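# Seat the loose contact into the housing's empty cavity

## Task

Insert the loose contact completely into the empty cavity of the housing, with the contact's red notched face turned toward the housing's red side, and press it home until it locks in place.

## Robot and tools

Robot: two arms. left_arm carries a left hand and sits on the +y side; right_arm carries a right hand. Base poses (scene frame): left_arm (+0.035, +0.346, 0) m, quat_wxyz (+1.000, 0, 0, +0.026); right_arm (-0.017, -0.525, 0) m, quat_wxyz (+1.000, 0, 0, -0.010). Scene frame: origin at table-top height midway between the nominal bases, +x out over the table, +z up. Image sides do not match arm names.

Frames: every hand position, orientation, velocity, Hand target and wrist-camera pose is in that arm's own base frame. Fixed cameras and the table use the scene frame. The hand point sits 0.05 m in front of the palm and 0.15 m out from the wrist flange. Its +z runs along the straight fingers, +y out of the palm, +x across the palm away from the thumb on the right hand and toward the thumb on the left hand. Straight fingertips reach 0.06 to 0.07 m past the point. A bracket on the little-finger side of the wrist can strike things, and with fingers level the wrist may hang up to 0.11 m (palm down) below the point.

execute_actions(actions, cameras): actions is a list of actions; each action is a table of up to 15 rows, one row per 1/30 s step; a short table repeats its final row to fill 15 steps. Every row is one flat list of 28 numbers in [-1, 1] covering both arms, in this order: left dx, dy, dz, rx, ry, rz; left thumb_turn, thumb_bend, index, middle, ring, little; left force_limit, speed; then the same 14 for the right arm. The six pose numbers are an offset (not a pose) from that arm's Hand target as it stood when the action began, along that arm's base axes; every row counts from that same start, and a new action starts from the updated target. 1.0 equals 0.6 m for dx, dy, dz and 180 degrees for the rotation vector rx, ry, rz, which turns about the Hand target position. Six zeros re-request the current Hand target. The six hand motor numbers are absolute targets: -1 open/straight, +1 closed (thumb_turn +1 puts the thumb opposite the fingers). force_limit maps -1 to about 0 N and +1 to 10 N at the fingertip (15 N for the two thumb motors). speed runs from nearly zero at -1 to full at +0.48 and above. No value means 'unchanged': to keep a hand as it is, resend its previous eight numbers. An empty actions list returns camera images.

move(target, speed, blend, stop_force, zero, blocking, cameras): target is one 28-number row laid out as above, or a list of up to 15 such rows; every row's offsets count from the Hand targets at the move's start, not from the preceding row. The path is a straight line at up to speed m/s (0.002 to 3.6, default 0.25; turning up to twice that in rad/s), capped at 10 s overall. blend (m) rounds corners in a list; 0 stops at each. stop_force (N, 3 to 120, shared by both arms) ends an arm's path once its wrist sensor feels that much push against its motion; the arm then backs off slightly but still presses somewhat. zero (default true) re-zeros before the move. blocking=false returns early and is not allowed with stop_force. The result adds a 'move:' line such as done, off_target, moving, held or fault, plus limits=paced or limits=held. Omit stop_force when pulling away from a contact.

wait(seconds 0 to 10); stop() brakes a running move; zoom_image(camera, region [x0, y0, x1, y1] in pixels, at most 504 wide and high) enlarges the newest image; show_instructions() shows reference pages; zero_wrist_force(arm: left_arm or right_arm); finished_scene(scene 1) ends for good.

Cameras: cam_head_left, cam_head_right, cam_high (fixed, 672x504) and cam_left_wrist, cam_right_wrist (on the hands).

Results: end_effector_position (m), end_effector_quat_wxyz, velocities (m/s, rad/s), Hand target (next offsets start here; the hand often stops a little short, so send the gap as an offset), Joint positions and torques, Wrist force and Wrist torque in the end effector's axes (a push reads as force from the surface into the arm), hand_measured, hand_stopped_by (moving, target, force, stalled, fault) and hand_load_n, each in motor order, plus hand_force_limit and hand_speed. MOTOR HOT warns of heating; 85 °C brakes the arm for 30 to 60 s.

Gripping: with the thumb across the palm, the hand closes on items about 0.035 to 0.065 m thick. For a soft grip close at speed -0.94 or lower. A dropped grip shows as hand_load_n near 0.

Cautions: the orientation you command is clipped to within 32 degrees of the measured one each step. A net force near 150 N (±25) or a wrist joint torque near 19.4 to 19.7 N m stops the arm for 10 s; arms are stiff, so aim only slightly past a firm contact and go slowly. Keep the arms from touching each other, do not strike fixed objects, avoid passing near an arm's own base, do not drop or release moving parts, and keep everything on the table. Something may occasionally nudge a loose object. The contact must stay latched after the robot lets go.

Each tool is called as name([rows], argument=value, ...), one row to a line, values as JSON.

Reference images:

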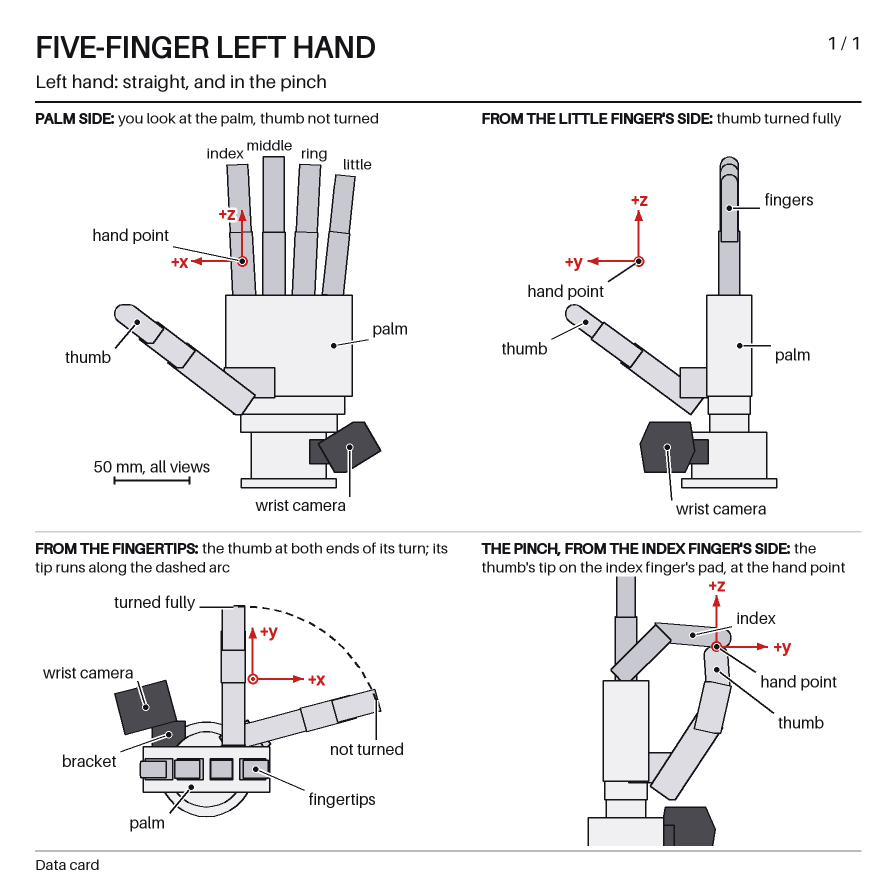

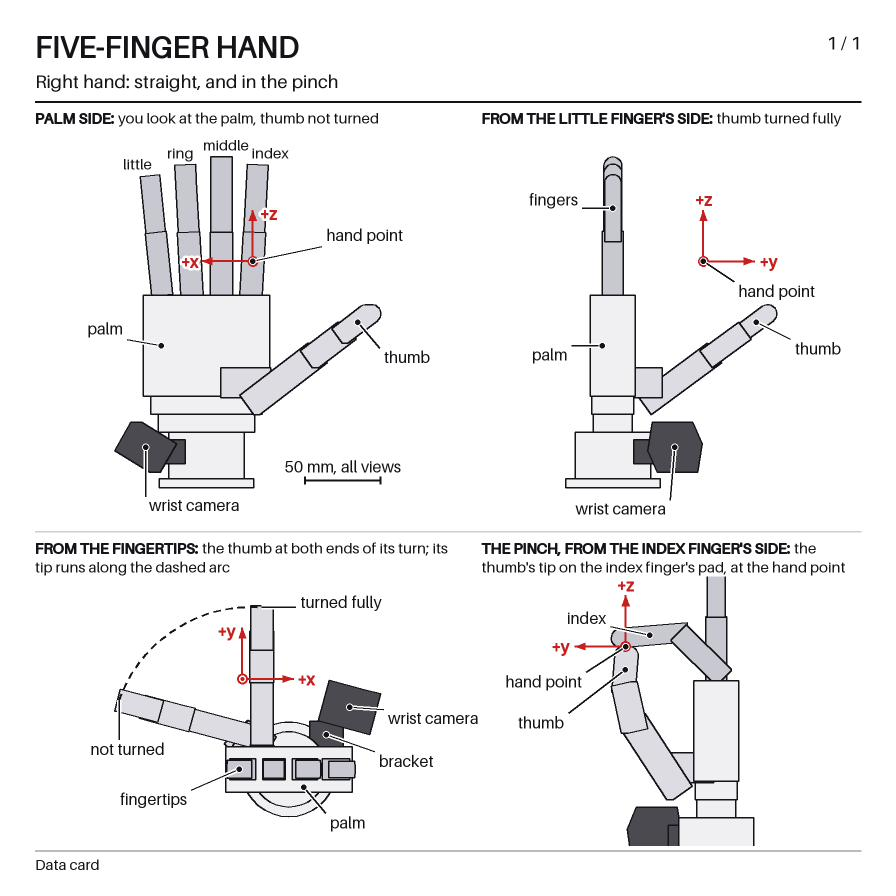

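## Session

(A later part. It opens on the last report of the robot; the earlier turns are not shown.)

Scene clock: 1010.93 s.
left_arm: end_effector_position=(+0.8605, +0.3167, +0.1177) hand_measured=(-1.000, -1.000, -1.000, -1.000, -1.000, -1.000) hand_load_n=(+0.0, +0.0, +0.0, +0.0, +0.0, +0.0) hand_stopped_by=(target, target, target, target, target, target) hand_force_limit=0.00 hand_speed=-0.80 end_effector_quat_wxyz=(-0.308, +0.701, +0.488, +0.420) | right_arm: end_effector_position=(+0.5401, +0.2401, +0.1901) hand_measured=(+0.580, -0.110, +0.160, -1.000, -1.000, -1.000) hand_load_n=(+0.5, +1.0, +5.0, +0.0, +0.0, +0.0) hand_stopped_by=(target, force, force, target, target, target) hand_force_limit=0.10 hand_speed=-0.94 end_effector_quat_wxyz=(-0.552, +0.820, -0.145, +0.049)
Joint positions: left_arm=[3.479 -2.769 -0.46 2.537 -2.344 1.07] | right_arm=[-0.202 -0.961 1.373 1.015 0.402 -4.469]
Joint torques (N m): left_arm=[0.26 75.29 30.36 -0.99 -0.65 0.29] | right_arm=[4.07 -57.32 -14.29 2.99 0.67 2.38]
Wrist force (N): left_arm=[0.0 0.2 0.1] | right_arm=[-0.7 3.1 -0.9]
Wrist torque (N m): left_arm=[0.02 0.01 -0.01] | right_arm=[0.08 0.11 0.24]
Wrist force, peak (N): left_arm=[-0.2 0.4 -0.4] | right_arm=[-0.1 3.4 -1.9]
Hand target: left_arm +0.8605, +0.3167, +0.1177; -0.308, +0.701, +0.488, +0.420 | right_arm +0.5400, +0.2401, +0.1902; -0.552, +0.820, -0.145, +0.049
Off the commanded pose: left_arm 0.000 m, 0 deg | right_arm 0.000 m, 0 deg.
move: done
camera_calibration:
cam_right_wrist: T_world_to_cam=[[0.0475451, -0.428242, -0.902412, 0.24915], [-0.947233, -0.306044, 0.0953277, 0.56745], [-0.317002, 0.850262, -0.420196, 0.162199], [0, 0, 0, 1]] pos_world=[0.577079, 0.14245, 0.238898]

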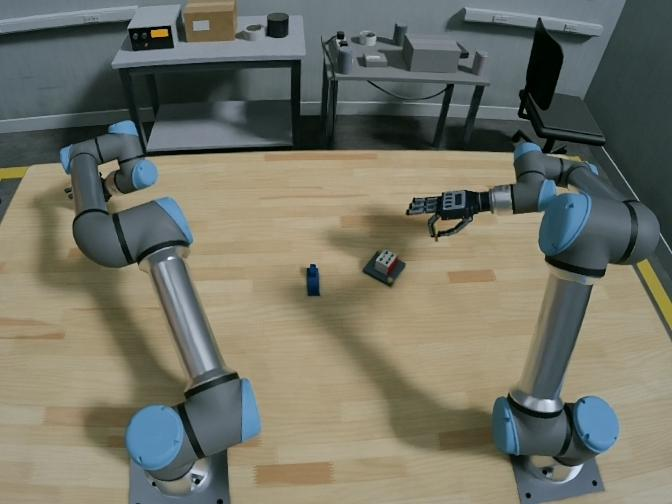

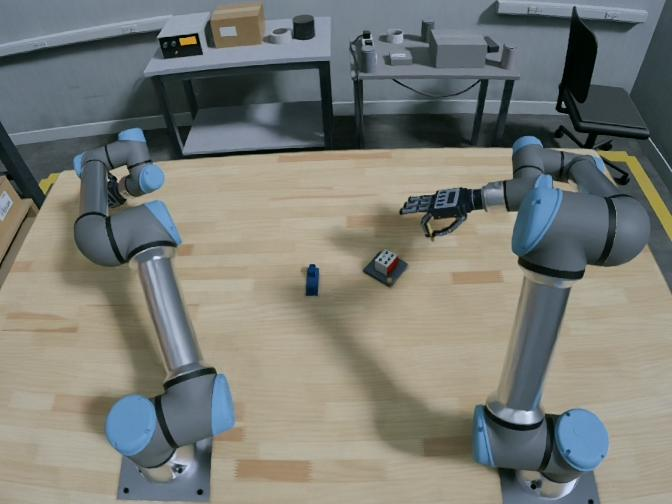

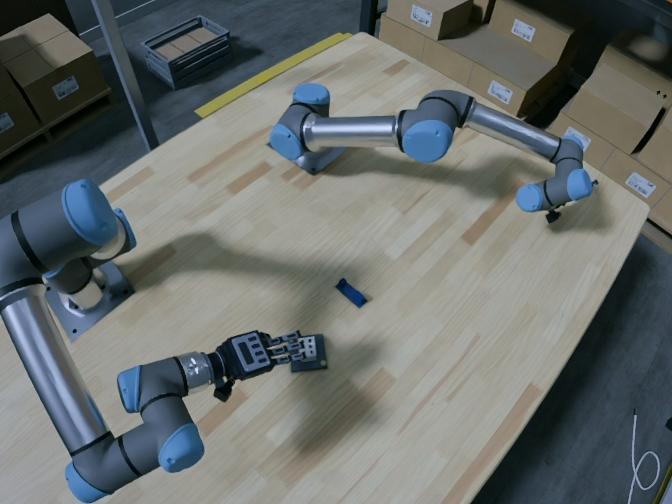

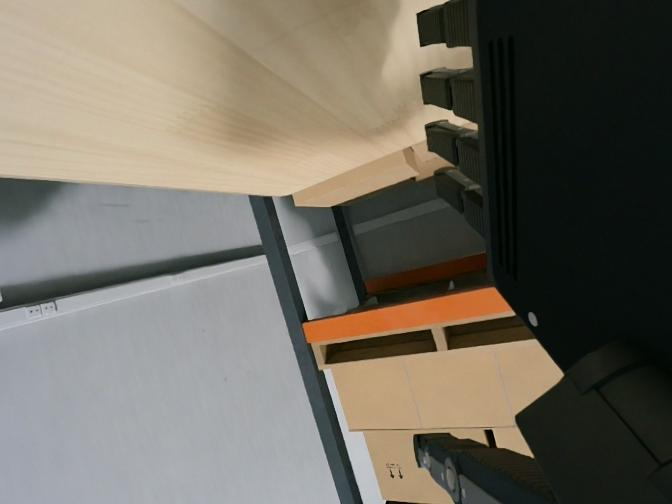

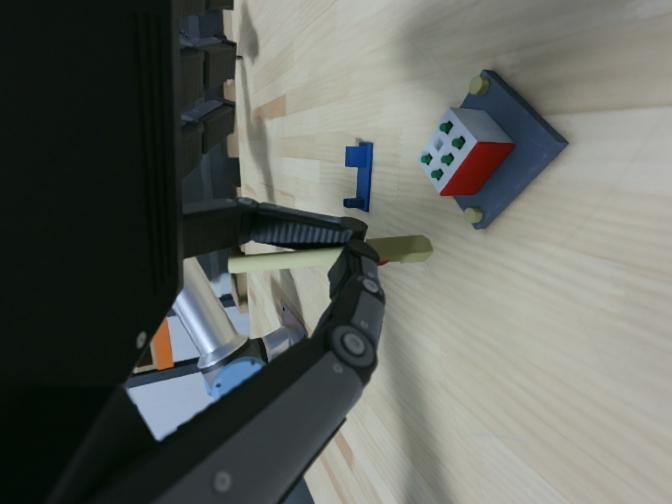

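zoom_image(camera="cam_head_left", region=[395, 180, 475, 260])

zoom_image(camera="cam_head_right", region=[395, 180, 475, 260])

Scaled by 6.300.

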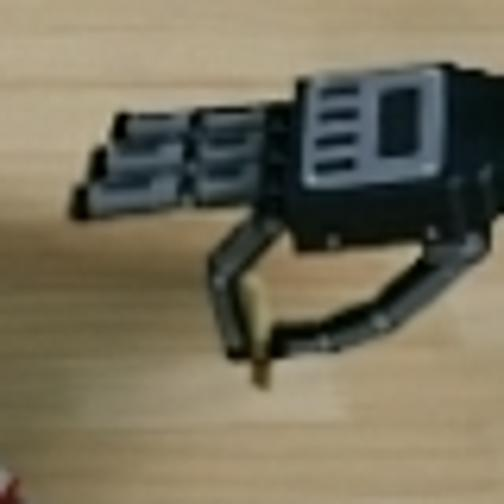

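Scaled by 6.300.

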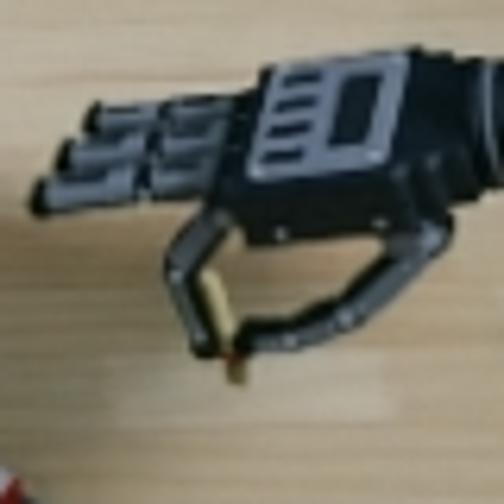

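zoom_image(camera="cam_right_wrist", region=[350, 220, 450, 290])

Scaled by 5.040.

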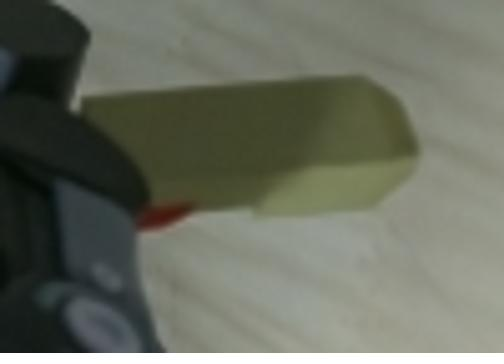

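move(target=[0,0,0,0,0,0,-1,-1,-1,-1,-1,-1,0,-0.8, 0.0695,0.1897,-0.1083,0.0982,0.0321,0.0577,0.58,0.3,0.6,-1,-1,-1,0.1,-0.94], speed=0.2, cameras=["cam_head_left","cam_head_right","cam_high","cam_right_wrist"])

Scene clock: 1193.50 s.
left_arm: end_effector_position=(+0.8605, +0.3167, +0.1177) hand_measured=(-1.000, -1.000, -1.000, -1.000, -1.000, -1.000) hand_load_n=(+0.0, +0.0, +0.0, +0.0, +0.0, +0.0) hand_stopped_by=(target, target, target, target, target, target) hand_force_limit=0.00 hand_speed=-0.80 end_effector_quat_wxyz=(-0.308, +0.701, +0.488, +0.420) | right_arm: end_effector_position=(+0.5817, +0.3539, +0.1252) hand_measured=(+0.580, -0.110, +0.160, -1.000, -1.000, -1.000) hand_load_n=(+0.5, +1.0, +5.5, +0.0, +0.0, +0.0) hand_stopped_by=(target, force, force, target, target, target) hand_force_limit=0.10 hand_speed=-0.94 end_effector_quat_wxyz=(-0.665, +0.737, -0.104, -0.065)
Joint positions: left_arm=[3.479 -2.769 -0.46 2.537 -2.344 1.07] | right_arm=[-0.04 -0.552 1.029 1.07 0.108 -4.45]
Joint torques (N m): left_arm=[0.28 74.87 31 -0.92 -0.59 0.3] | right_arm=[-8.92 -53.74 -29.73 2.21 -2.74 2.4]
Wrist force (N): left_arm=[-0.1 0.4 0.1] | right_arm=[-0.8 3.2 -1.3]
Wrist torque (N m): left_arm=[0.06 0.03 -0.01] | right_arm=[0.14 0.24 0.45]
Wrist force, peak (N): left_arm=[-0.4 0.4 0.3] | right_arm=[-0.2 4.5 -0.3]
Hand target: left_arm +0.8605, +0.3167, +0.1177; -0.308, +0.701, +0.488, +0.420 | right_arm +0.5817, +0.3539, +0.1252; -0.665, +0.737, -0.104, -0.065
Off the commanded pose: left_arm 0.000 m, 0 deg | right_arm 0.000 m, 0 deg.
move: done
camera_calibration:
cam_right_wrist: T_world_to_cam=[[0.00171303, -0.12834, -0.991729, 0.168979], [-0.865524, -0.496914, 0.0628109, 0.671975], [-0.500865, 0.858257, -0.111933, 0.116746], [0, 0, 0, 1]] pos_world=[0.639794, 0.255402, 0.138441]
Images, in order (width x height): cam_head_left 672x504, cam_head_right 672x504, cam_high 672x504, cam_right_wrist 672x504.

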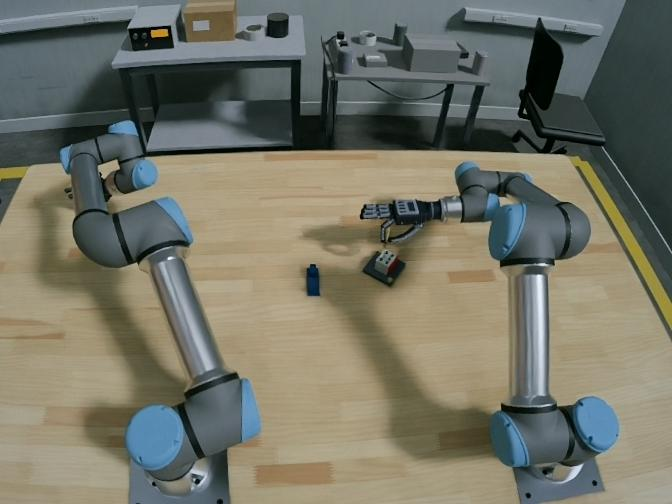

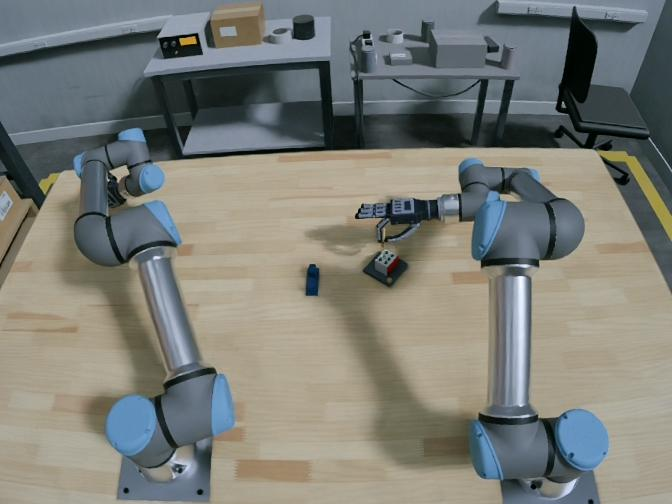

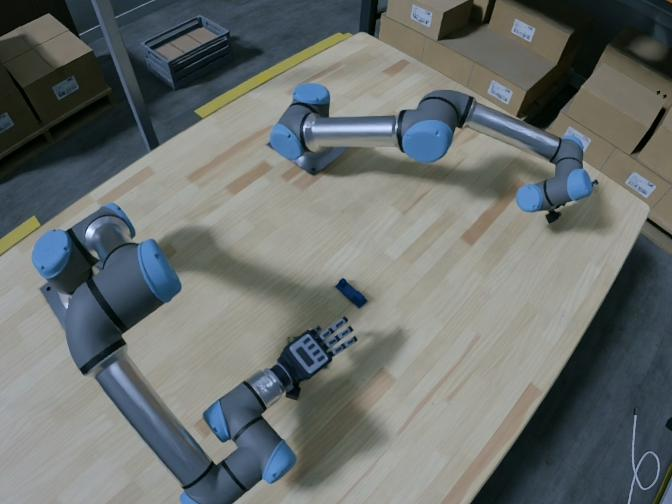

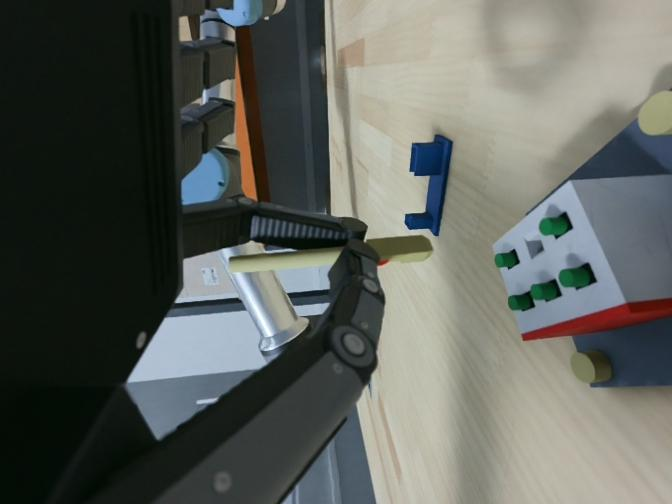

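zoom_image(camera="cam_head_right", region=[350, 195, 430, 295])

zoom_image(camera="cam_head_left", region=[350, 195, 430, 295])

zoom_image(camera="cam_right_wrist", region=[320, 140, 672, 400])

Scaled by 5.040.

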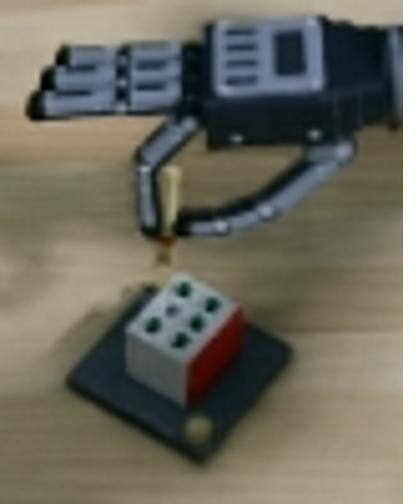

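Scaled by 5.040.

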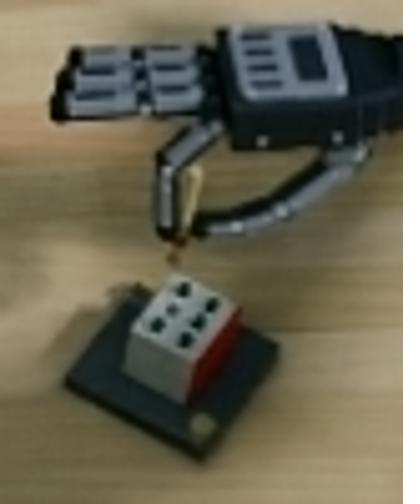

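Scaled by 1.432.

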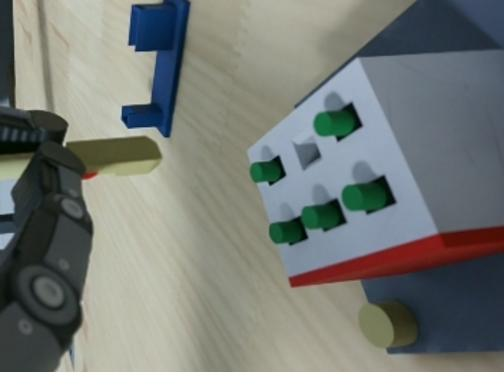

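move(target=[0,0,0,0,0,0,-1,-1,-1,-1,-1,-1,0,-0.8, 0.0013,-0.0092,-0.0567,0,0,0,0.58,0.3,0.6,-1,-1,-1,0.1,-0.94], speed=0.1, stop_force=5, cameras=["cam_head_left","cam_head_right","cam_right_wrist"])

zoom_image(camera="cam_head_right", region=[355, 215, 415, 290])

zoom_image(camera="cam_head_left", region=[355, 215, 415, 290])

zoom_image(camera="cam_right_wrist", region=[340, 170, 560, 330])

Scene clock: 1267.57 s.
left_arm: end_effector_position=(+0.8605, +0.3167, +0.1177) hand_measured=(-1.000, -1.000, -1.000, -1.000, -1.000, -1.000) hand_load_n=(-0.5, +0.0, +0.0, +0.0, +0.0, +0.0) hand_stopped_by=(target, target, target, target, target, target) hand_force_limit=0.00 hand_speed=-0.80 end_effector_quat_wxyz=(-0.308, +0.701, +0.488, +0.420) | right_arm: end_effector_position=(+0.5825, +0.3484, +0.0912) hand_measured=(+0.580, -0.110, +0.160, -1.000, -1.000, -1.000) hand_load_n=(+0.0, +1.0, +5.5, +0.0, +0.0, +0.0) hand_stopped_by=(target, force, force, target, target, target) hand_force_limit=0.10 hand_speed=-0.94 end_effector_quat_wxyz=(-0.665, +0.737, -0.104, -0.065)
Joint positions: left_arm=[3.479 -2.769 -0.46 2.537 -2.344 1.07] | right_arm=[-0.049 -0.496 1.036 1.09 0.108 -4.534]
Joint torques (N m): left_arm=[0.25 75.26 31.08 -0.94 -0.55 0.29] | right_arm=[11.51 -71.35 -28.26 0.75 0.53 -2.28]
Wrist force (N): left_arm=[0.1 0.4 0.0] | right_arm=[-0.9 3.3 -1.5]
Wrist torque (N m): left_arm=[0.06 -0.01 -0.01] | right_arm=[0.16 0.26 0.44]
Wrist force, peak (N): left_arm=[0.0 0.6 -0.2] | right_arm=[-0.4 4.3 -1.4]
Hand target: left_arm +0.8605, +0.3167, +0.1177; -0.308, +0.701, +0.488, +0.420 | right_arm +0.5825, +0.3484, +0.0912; -0.665, +0.737, -0.104, -0.065
Off the commanded pose: left_arm 0.000 m, 0 deg | right_arm 0.000 m, 0 deg.
move: done
camera_calibration:
cam_right_wrist: T_world_to_cam=[[0.00161784, -0.128154, -0.991753, 0.134557], [-0.865542, -0.496884, 0.0627953, 0.672112], [-0.500833, 0.858302, -0.111727, 0.118144], [0, 0, 0, 1]] pos_world=[0.640694, 0.249802, 0.104441]
Images, in order (width x height): cam_head_left 672x504, cam_head_right 672x504, cam_right_wrist 672x504.

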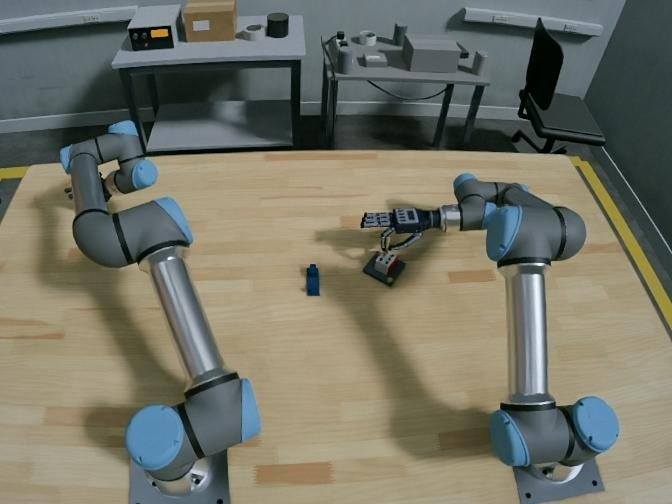

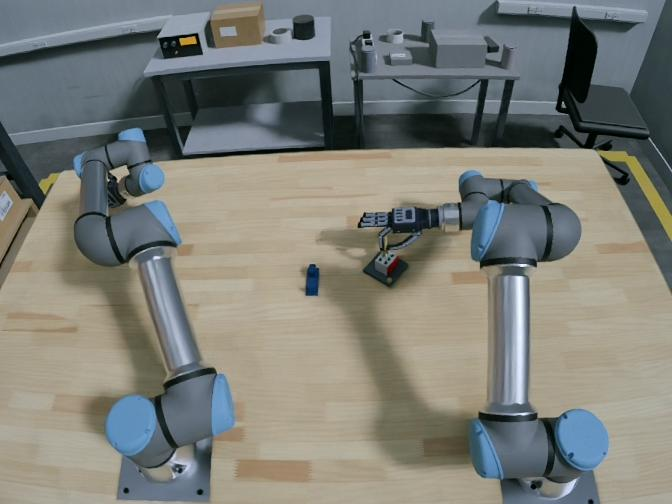

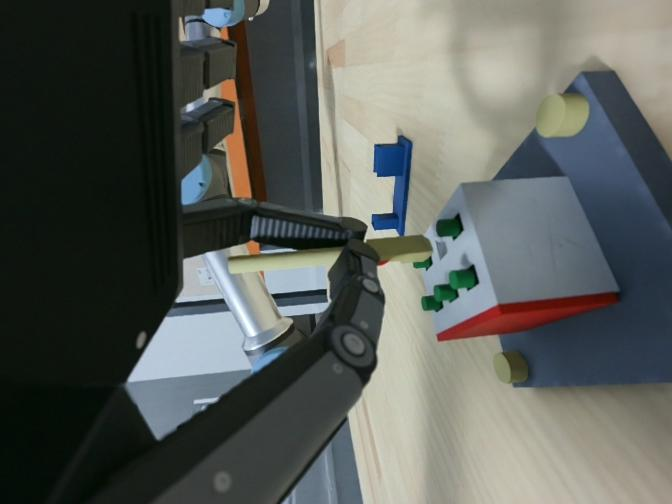

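Scaled by 6.720.

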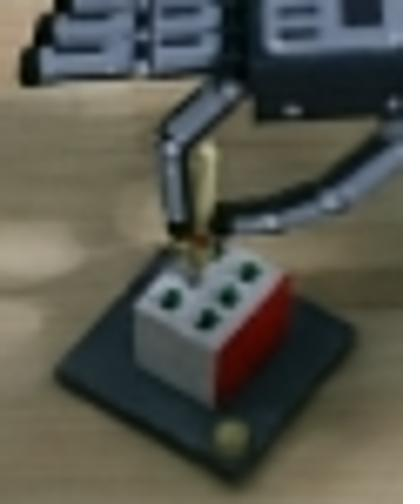

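Scaled by 6.720.

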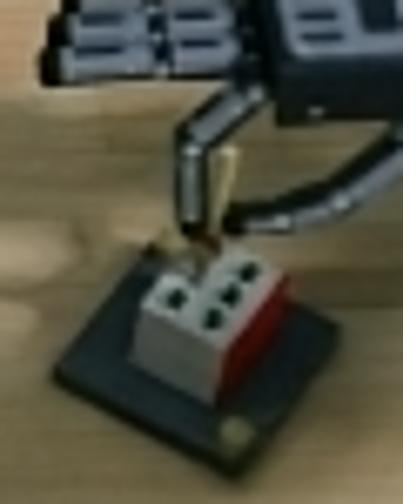

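Scaled by 2.291.

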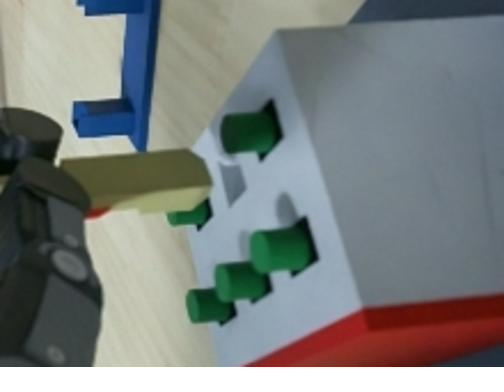

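move(target=[0,0,0,0,0,0,-1,-1,-1,-1,-1,-1,0,-0.8,-0.002,0,0,0,0,0,0.58,0.3,0.6,-1,-1,-1,0.1,-0.94], speed=0.02, cameras=["cam_right_wrist","cam_head_left","cam_head_right"])

Scene clock: 1313.67 s.
left_arm: end_effector_position=(+0.8605, +0.3167, +0.1177) hand_measured=(-1.000, -1.000, -1.000, -1.000, -1.000, -1.000) hand_load_n=(+0.0, +0.0, +0.0, +0.0, +0.0, +0.0) hand_stopped_by=(target, target, target, target, target, target) hand_force_limit=0.00 hand_speed=-0.80 end_effector_quat_wxyz=(-0.308, +0.701, +0.488, +0.420) | right_arm: end_effector_position=(+0.5813, +0.3484, +0.0912) hand_measured=(+0.580, -0.110, +0.160, -1.000, -1.000, -1.000) hand_load_n=(+0.5, +1.0, +5.5, +0.0, +0.0, +0.0) hand_stopped_by=(target, force, force, target, target, target) hand_force_limit=0.10 hand_speed=-0.94 end_effector_quat_wxyz=(-0.665, +0.737, -0.104, -0.065)
Joint positions: left_arm=[3.479 -2.769 -0.46 2.537 -2.344 1.07] | right_arm=[-0.049 -0.499 1.042 1.088 0.108 -4.535]
Joint torques (N m): left_arm=[0.55 75.4 31.04 -0.85 -0.51 0.39] | right_arm=[-5.62 -67.36 -18.39 0.99 0.54 -1.7]
Wrist force (N): left_arm=[0.0 0.3 -0.2] | right_arm=[-0.8 3.3 -1.4]
Wrist torque (N m): left_arm=[0.04 0.00 -0.01] | right_arm=[0.16 0.25 0.45]
Wrist force, peak (N): left_arm=[-0.3 0.6 -0.1] | right_arm=[-0.9 3.7 -1.6]
Hand target: left_arm +0.8605, +0.3167, +0.1177; -0.308, +0.701, +0.488, +0.420 | right_arm +0.5813, +0.3484, +0.0912; -0.665, +0.737, -0.104, -0.065
Off the commanded pose: left_arm 0.000 m, 0 deg | right_arm 0.000 m, 0 deg.
move: done
camera_calibration:
cam_right_wrist: T_world_to_cam=[[0.00176005, -0.1282, -0.991747, 0.134492], [-0.865478, -0.497006, 0.0627107, 0.671035], [-0.500944, 0.858224, -0.111829, 0.117508], [0, 0, 0, 1]] pos_world=[0.639394, 0.249902, 0.104442]
Images, in order (width x height): cam_head_left 672x504, cam_head_right 672x504, cam_right_wrist 672x504.

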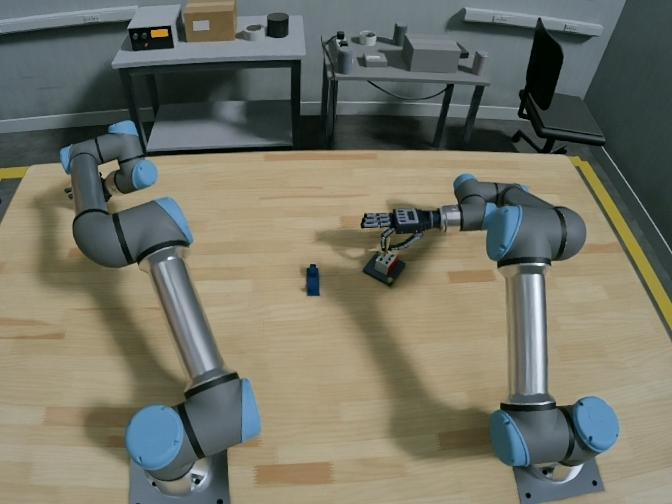

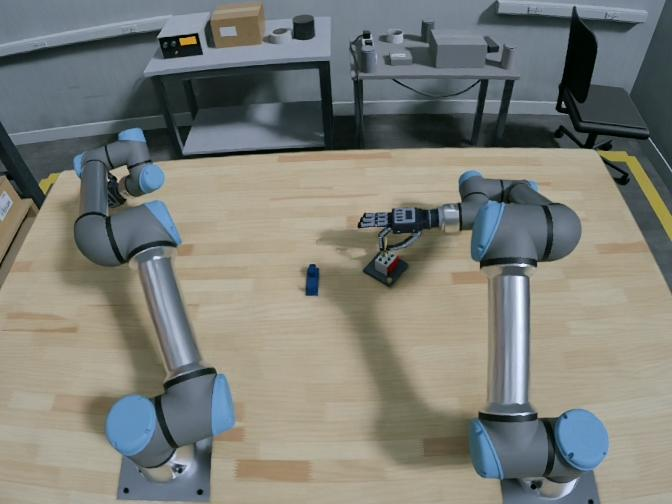

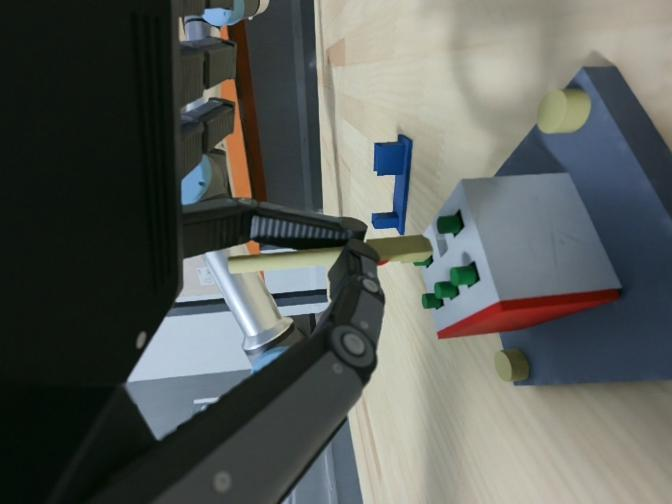

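zoom_image(camera="cam_right_wrist", region=[350, 190, 500, 302])

zoom_image(camera="cam_head_right", region=[355, 210, 425, 290])

zoom_image(camera="cam_head_left", region=[355, 210, 425, 290])

Scaled by 3.360.

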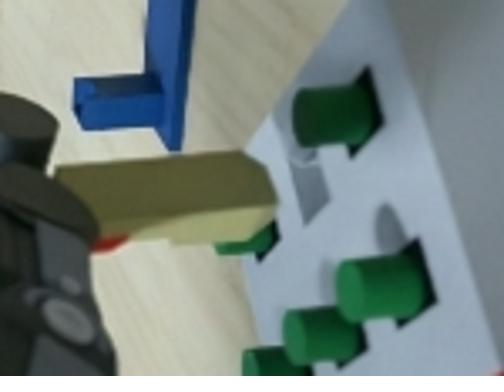

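Scaled by 6.300.

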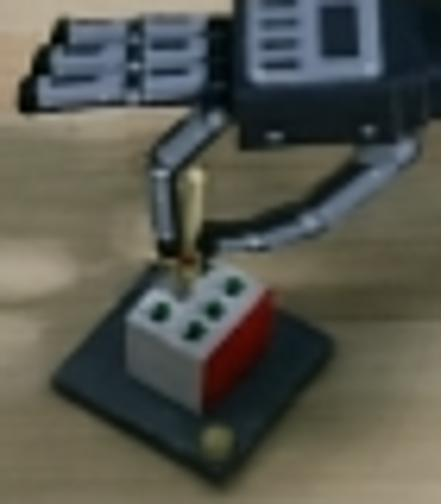

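Scaled by 6.300.

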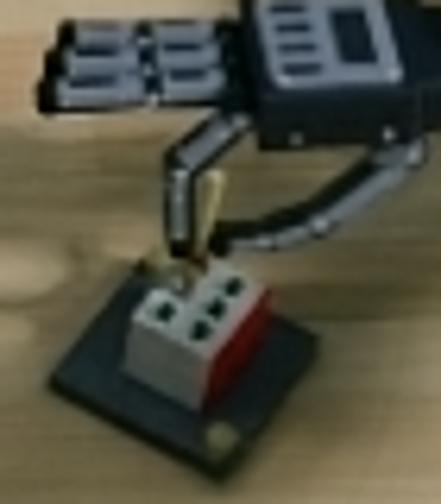

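zoom_image(camera="cam_right_wrist", region=[405, 200, 485, 280])

Scaled by 6.300.

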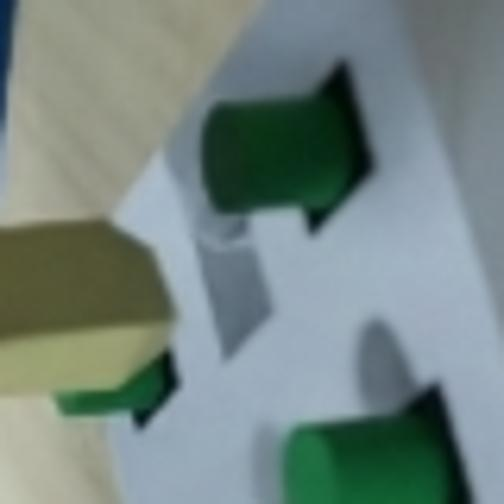

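move([
  [0,0,0,0,0,0,-1,-1,-1,-1,-1,-1,0,-0.8,0.0012,0,0,0,0,0,0.58,0.3,0.6,-1,-1,-1,0.1,-0.94],
  [0,0,0,0,0,0,-1,-1,-1,-1,-1,-1,0,-0.8,0.0012,0,-0.0133,0,0,0,0.58,0.3,0.6,-1,-1,-1,0.1,-0.94],
], speed=0.012, stop_force=4, cameras=["cam_right_wrist","cam_head_left","cam_head_right"])

Scene clock: 1378.27 s.
left_arm: end_effector_position=(+0.8605, +0.3167, +0.1177) hand_measured=(-1.000, -1.000, -1.000, -1.000, -1.000, -1.000) hand_load_n=(+0.0, +0.0, +0.0, +0.0, +0.0, +0.0) hand_stopped_by=(target, target, target, target, target, target) hand_force_limit=0.00 hand_speed=-0.80 end_effector_quat_wxyz=(-0.308, +0.701, +0.488, +0.420) | right_arm: end_effector_position=(+0.5820, +0.3483, +0.0837) hand_measured=(+0.580, -0.110, +0.160, -1.000, -1.000, -1.000) hand_load_n=(+0.5, +2.0, +6.0, +0.0, +0.0, -0.5) hand_stopped_by=(target, force, force, target, target, target) hand_force_limit=0.10 hand_speed=-0.94 end_effector_quat_wxyz=(-0.665, +0.737, -0.104, -0.065)
Joint positions: left_arm=[3.479 -2.769 -0.46 2.537 -2.344 1.07] | right_arm=[-0.049 -0.486 1.039 1.079 0.108 -4.535]
Joint torques (N m): left_arm=[0.14 75.35 31.21 -0.87 -0.59 0.39] | right_arm=[4.44 -71.03 -14.42 6.24 0.28 -1.03]
Wrist force (N): left_arm=[-0.4 0.3 0.2] | right_arm=[-0.8 2.5 -1.2]
Wrist torque (N m): left_arm=[0.03 0.08 -0.03] | right_arm=[0.14 0.22 0.40]
Wrist force, peak (N): left_arm=[-0.6 0.4 0.0] | right_arm=[-2.1 -3.0 -1.7]
Hand target: left_arm +0.8605, +0.3167, +0.1177; -0.308, +0.701, +0.488, +0.420 | right_arm +0.5820, +0.3483, +0.0837; -0.665, +0.737, -0.104, -0.065
Off the commanded pose: left_arm 0.000 m, 0 deg | right_arm 0.000 m, 0 deg.
move: contact (right_arm); path passed 1 of 2 targets
camera_calibration:
cam_right_wrist: T_world_to_cam=[[0.00160768, -0.12816, -0.991752, 0.127127], [-0.865542, -0.496883, 0.062807, 0.672149], [-0.500834, 0.858302, -0.111727, 0.117056], [0, 0, 0, 1]] pos_world=[0.640194, 0.249802, 0.0969414]
Images, in order (width x height): cam_head_left 672x504, cam_head_right 672x504, cam_right_wrist 672x504.

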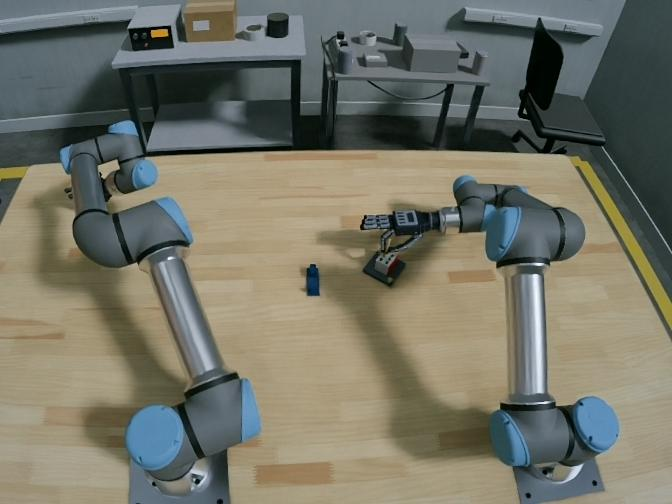

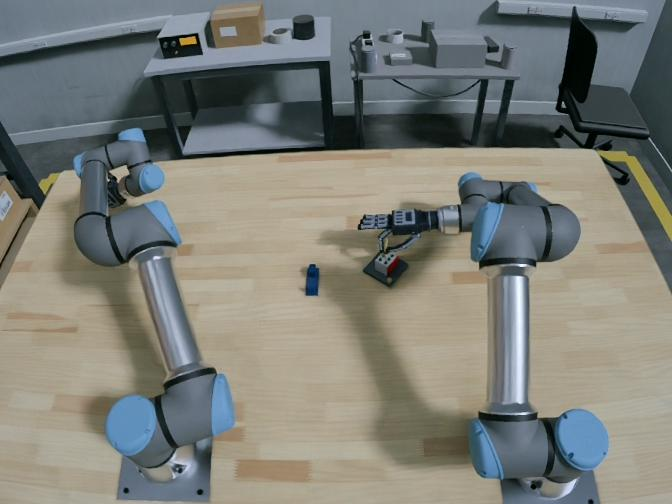

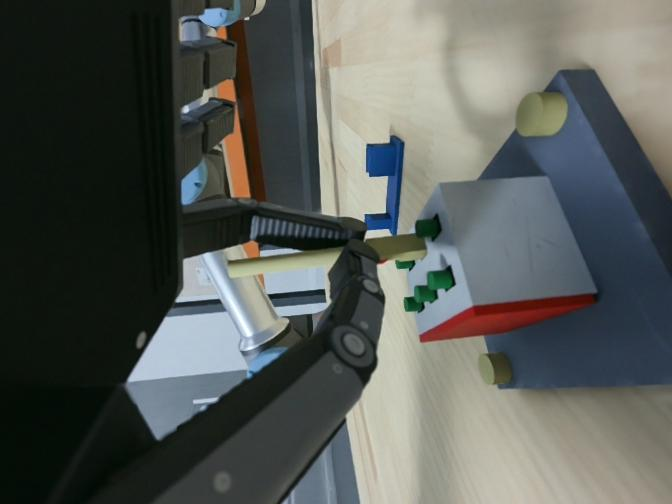

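zoom_image(camera="cam_right_wrist", region=[390, 200, 470, 280])

zoom_image(camera="cam_head_right", region=[360, 230, 410, 280])

zoom_image(camera="cam_head_left", region=[360, 230, 410, 280])

Scaled by 6.300.

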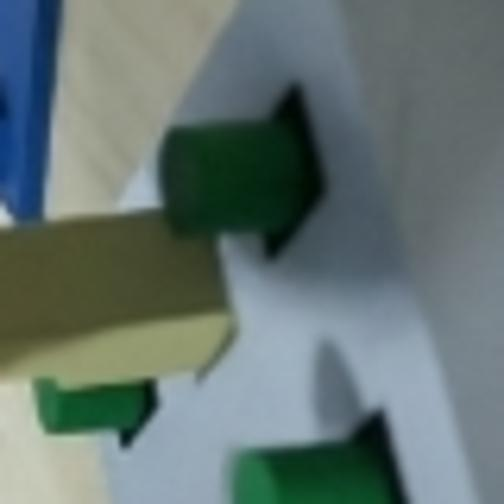

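Scaled by 10.080.

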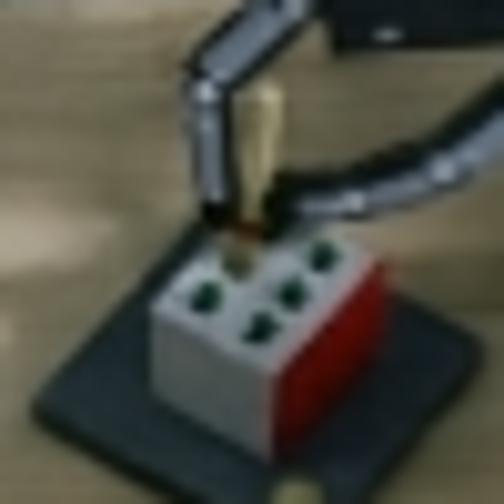

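Scaled by 10.080.

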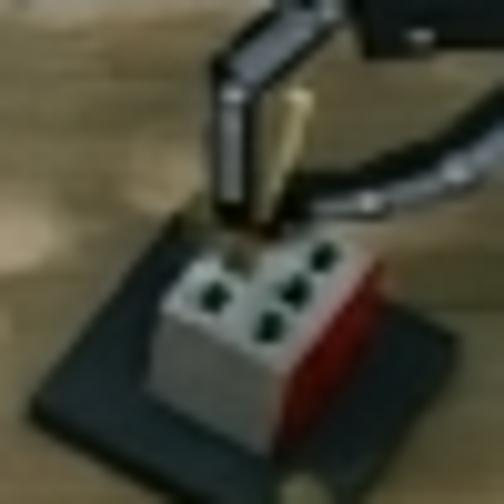

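move([
  [0,0,0,0,0,0,-1,-1,-1,-1,-1,-1,0,-0.8,-0.0008,0.0006,0,0,0,0,0.58,0.3,0.6,-1,-1,-1,0.1,-0.94],
  [0,0,0,0,0,0,-1,-1,-1,-1,-1,-1,0,-0.8,-0.0008,0.0006,-0.0133,0,0,0,0.58,0.3,0.6,-1,-1,-1,0.1,-0.94],
], speed=0.012, stop_force=6, cameras=["cam_right_wrist"])

zoom_image(camera="cam_right_wrist", region=[390, 200, 470, 280])

Scene clock: 1440.77 s.
left_arm: end_effector_position=(+0.8605, +0.3167, +0.1177) hand_measured=(-1.000, -1.000, -1.000, -1.000, -1.000, -1.000) hand_load_n=(+0.0, +0.0, +0.0, +0.0, +0.0, +0.0) hand_stopped_by=(target, target, target, target, target, target) hand_force_limit=0.00 hand_speed=-0.80 end_effector_quat_wxyz=(-0.308, +0.701, +0.488, +0.420) | right_arm: end_effector_position=(+0.5815, +0.3487, +0.0832) hand_measured=(+0.580, -0.110, +0.160, -1.000, -1.000, -1.000) hand_load_n=(+0.5, +1.5, +6.0, +0.0, +0.0, -0.5) hand_stopped_by=(target, force, force, target, target, target) hand_force_limit=0.10 hand_speed=-0.94 end_effector_quat_wxyz=(-0.665, +0.737, -0.104, -0.065)
Joint positions: left_arm=[3.479 -2.769 -0.46 2.537 -2.344 1.07] | right_arm=[-0.048 -0.487 1.04 1.074 0.108 -4.531]
Joint torques (N m): left_arm=[0.62 74.94 31.23 -0.79 -0.54 0.36] | right_arm=[-6.55 -67.23 -28.02 6.28 -0.61 -2.52]
Wrist force (N): left_arm=[-0.4 0.1 -0.2] | right_arm=[-0.9 3.3 -1.4]
Wrist torque (N m): left_arm=[0.02 0.06 -0.02] | right_arm=[0.21 0.26 0.35]
Wrist force, peak (N): left_arm=[-0.2 0.5 0.4] | right_arm=[-2.4 -4.9 -2.0]
Hand target: left_arm +0.8605, +0.3167, +0.1177; -0.308, +0.701, +0.488, +0.420 | right_arm +0.5816, +0.3487, +0.0832; -0.665, +0.737, -0.104, -0.065 (not the last commanded pose)
Off the commanded pose: left_arm 0.000 m, 0 deg | right_arm 0.008 m, 0 deg.
move: contact (right_arm); path passed 1 of 2 targets
camera_calibration:
cam_right_wrist: T_world_to_cam=[[0.00163469, -0.128158, -0.991752, 0.126653], [-0.865474, -0.497002, 0.0627981, 0.671884], [-0.500951, 0.858233, -0.11173, 0.116585], [0, 0, 0, 1]] pos_world=[0.639694, 0.250102, 0.0964414]
Images, in order (width x height): cam_right_wrist 672x504.

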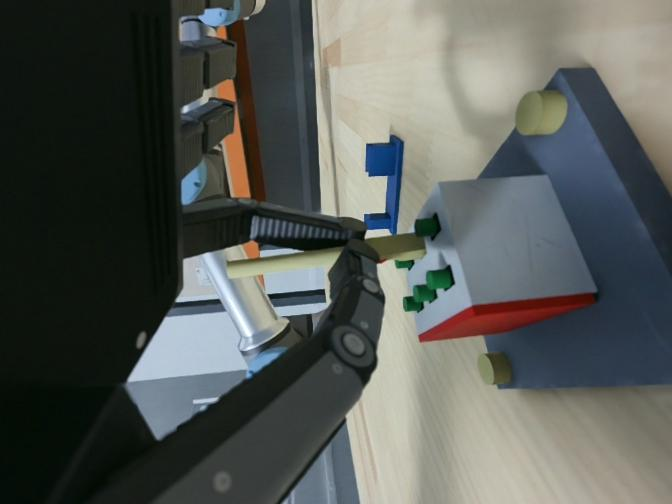

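Scaled by 6.300.

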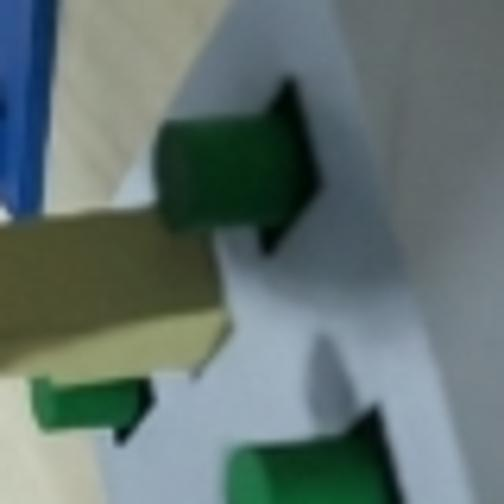

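zoom_image(camera="cam_right_wrist", region=[370, 210, 445, 285])

zoom_image(camera="cam_right_wrist", region=[405, 215, 445, 275])

Scaled by 6.720.

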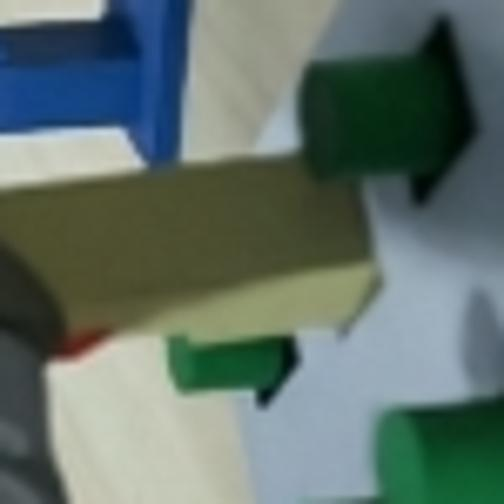

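Scaled by 8.400.

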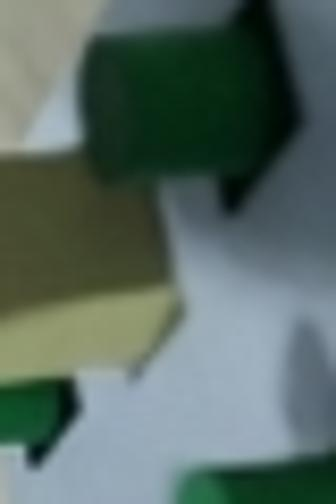

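move([
  [0,0,0,0,0,0,-1,-1,-1,-1,-1,-1,0,-0.8,0,0,0.013,0,0,0,0.58,0.3,0.6,-1,-1,-1,0.1,-0.94],
  [0,0,0,0,0,0,-1,-1,-1,-1,-1,-1,0,-0.8,0,0,0.013,0,0,-0.05,0.58,0.3,0.6,-1,-1,-1,0.1,-0.94],
], speed=[0.03, 0.03], cameras=["cam_right_wrist","cam_head_left","cam_head_right"])

zoom_image(camera="cam_right_wrist", region=[390, 190, 490, 290])

Scene clock: 1683.83 s.
left_arm: end_effector_position=(+0.8605, +0.3167, +0.1177) hand_measured=(-1.000, -1.000, -1.000, -1.000, -1.000, -1.000) hand_load_n=(+0.0, +0.0, +0.0, +0.0, +0.0, +0.0) hand_stopped_by=(target, target, target, target, target, target) hand_force_limit=0.00 hand_speed=-0.80 end_effector_quat_wxyz=(-0.308, +0.701, +0.488, +0.420) | right_arm: end_effector_position=(+0.5816, +0.3486, +0.0910) hand_measured=(+0.580, -0.110, +0.160, -1.000, -1.000, -1.000) hand_load_n=(+0.5, +1.0, +5.5, +0.0, +0.0, +0.0) hand_stopped_by=(target, force, force, target, target, target) hand_force_limit=0.10 hand_speed=-0.94 end_effector_quat_wxyz=(-0.668, +0.726, -0.162, -0.013) end_effector_velocity=(+0.000, +0.000, +0.000) end_effector_angular_velocity=(+0.000, -0.002, +0.001)
Joint positions: left_arm=[3.479 -2.769 -0.46 2.537 -2.344 1.07] | right_arm=[-0.056 -0.783 1.359 0.069 0.179 -3.541]
Joint velocities: left_arm=[within noise] | right_arm=[0 0.001 -0.002 0.004 -0.001 -0.005]
Joint torques (N m): left_arm=[0.29 75.34 31.36 -0.72 -0.42 0.46] | right_arm=[-9.71 -46.91 -29 4.41 -3.69 -2.38]
Wrist force (N): left_arm=[0.0 0.4 0.2] | right_arm=[-0.9 3.5 -1.1]
Wrist torque (N m): left_arm=[0.04 0.01 -0.01] | right_arm=[0.16 0.21 0.24]
Wrist force, peak (N): left_arm=[-0.3 0.5 -0.3] | right_arm=[-0.6 3.8 -1.6]
Hand target: left_arm +0.8605, +0.3167, +0.1177; -0.308, +0.701, +0.488, +0.420 | right_arm +0.5816, +0.3487, +0.0910; -0.668, +0.726, -0.161, -0.013
Off the commanded pose: left_arm 0.000 m, 0 deg | right_arm 0.000 m, 0 deg.
move: done
camera_calibration:
cam_right_wrist: T_world_to_cam=[[-0.0184314, -0.126931, -0.99174, 0.14572], [-0.932632, -0.355319, 0.0628095, 0.661116], [-0.360357, 0.926087, -0.111831, 0.0120671], [0, 0, 0, 1]] pos_world=[0.623613, 0.242229, 0.104341]
Images, in order (width x height): cam_head_left 672x504, cam_head_right 672x504, cam_right_wrist 672x504.

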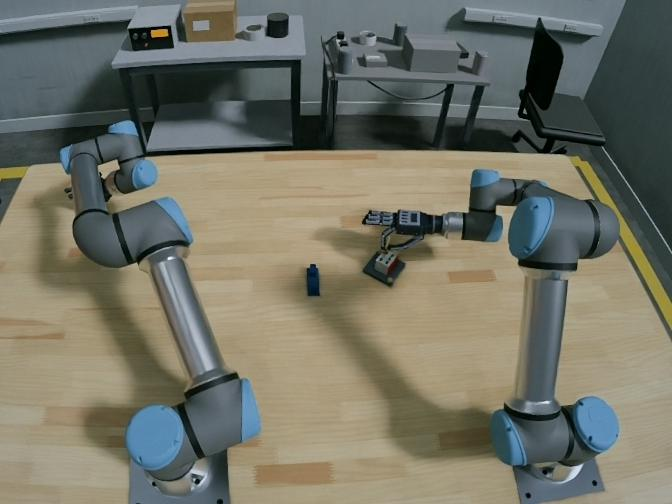

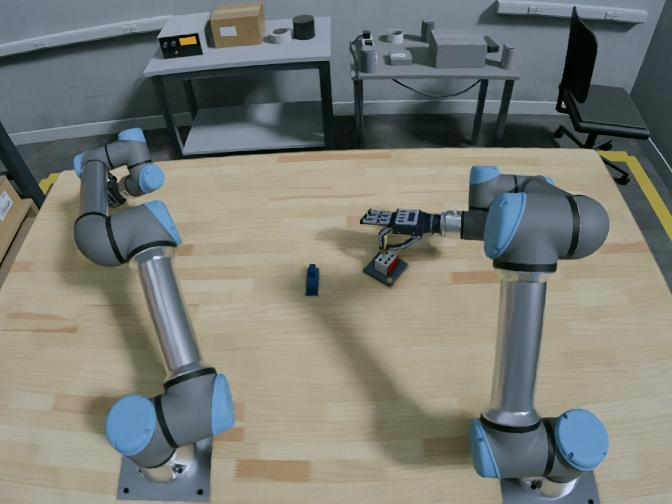

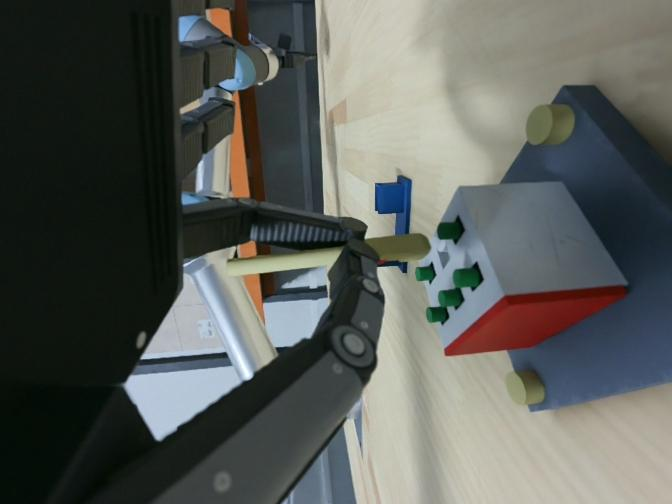

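Scaled by 5.040.

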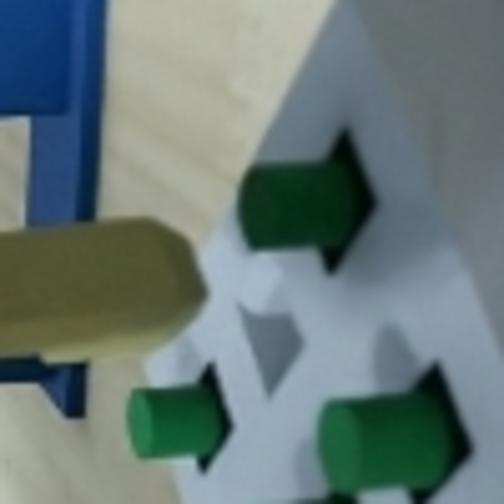

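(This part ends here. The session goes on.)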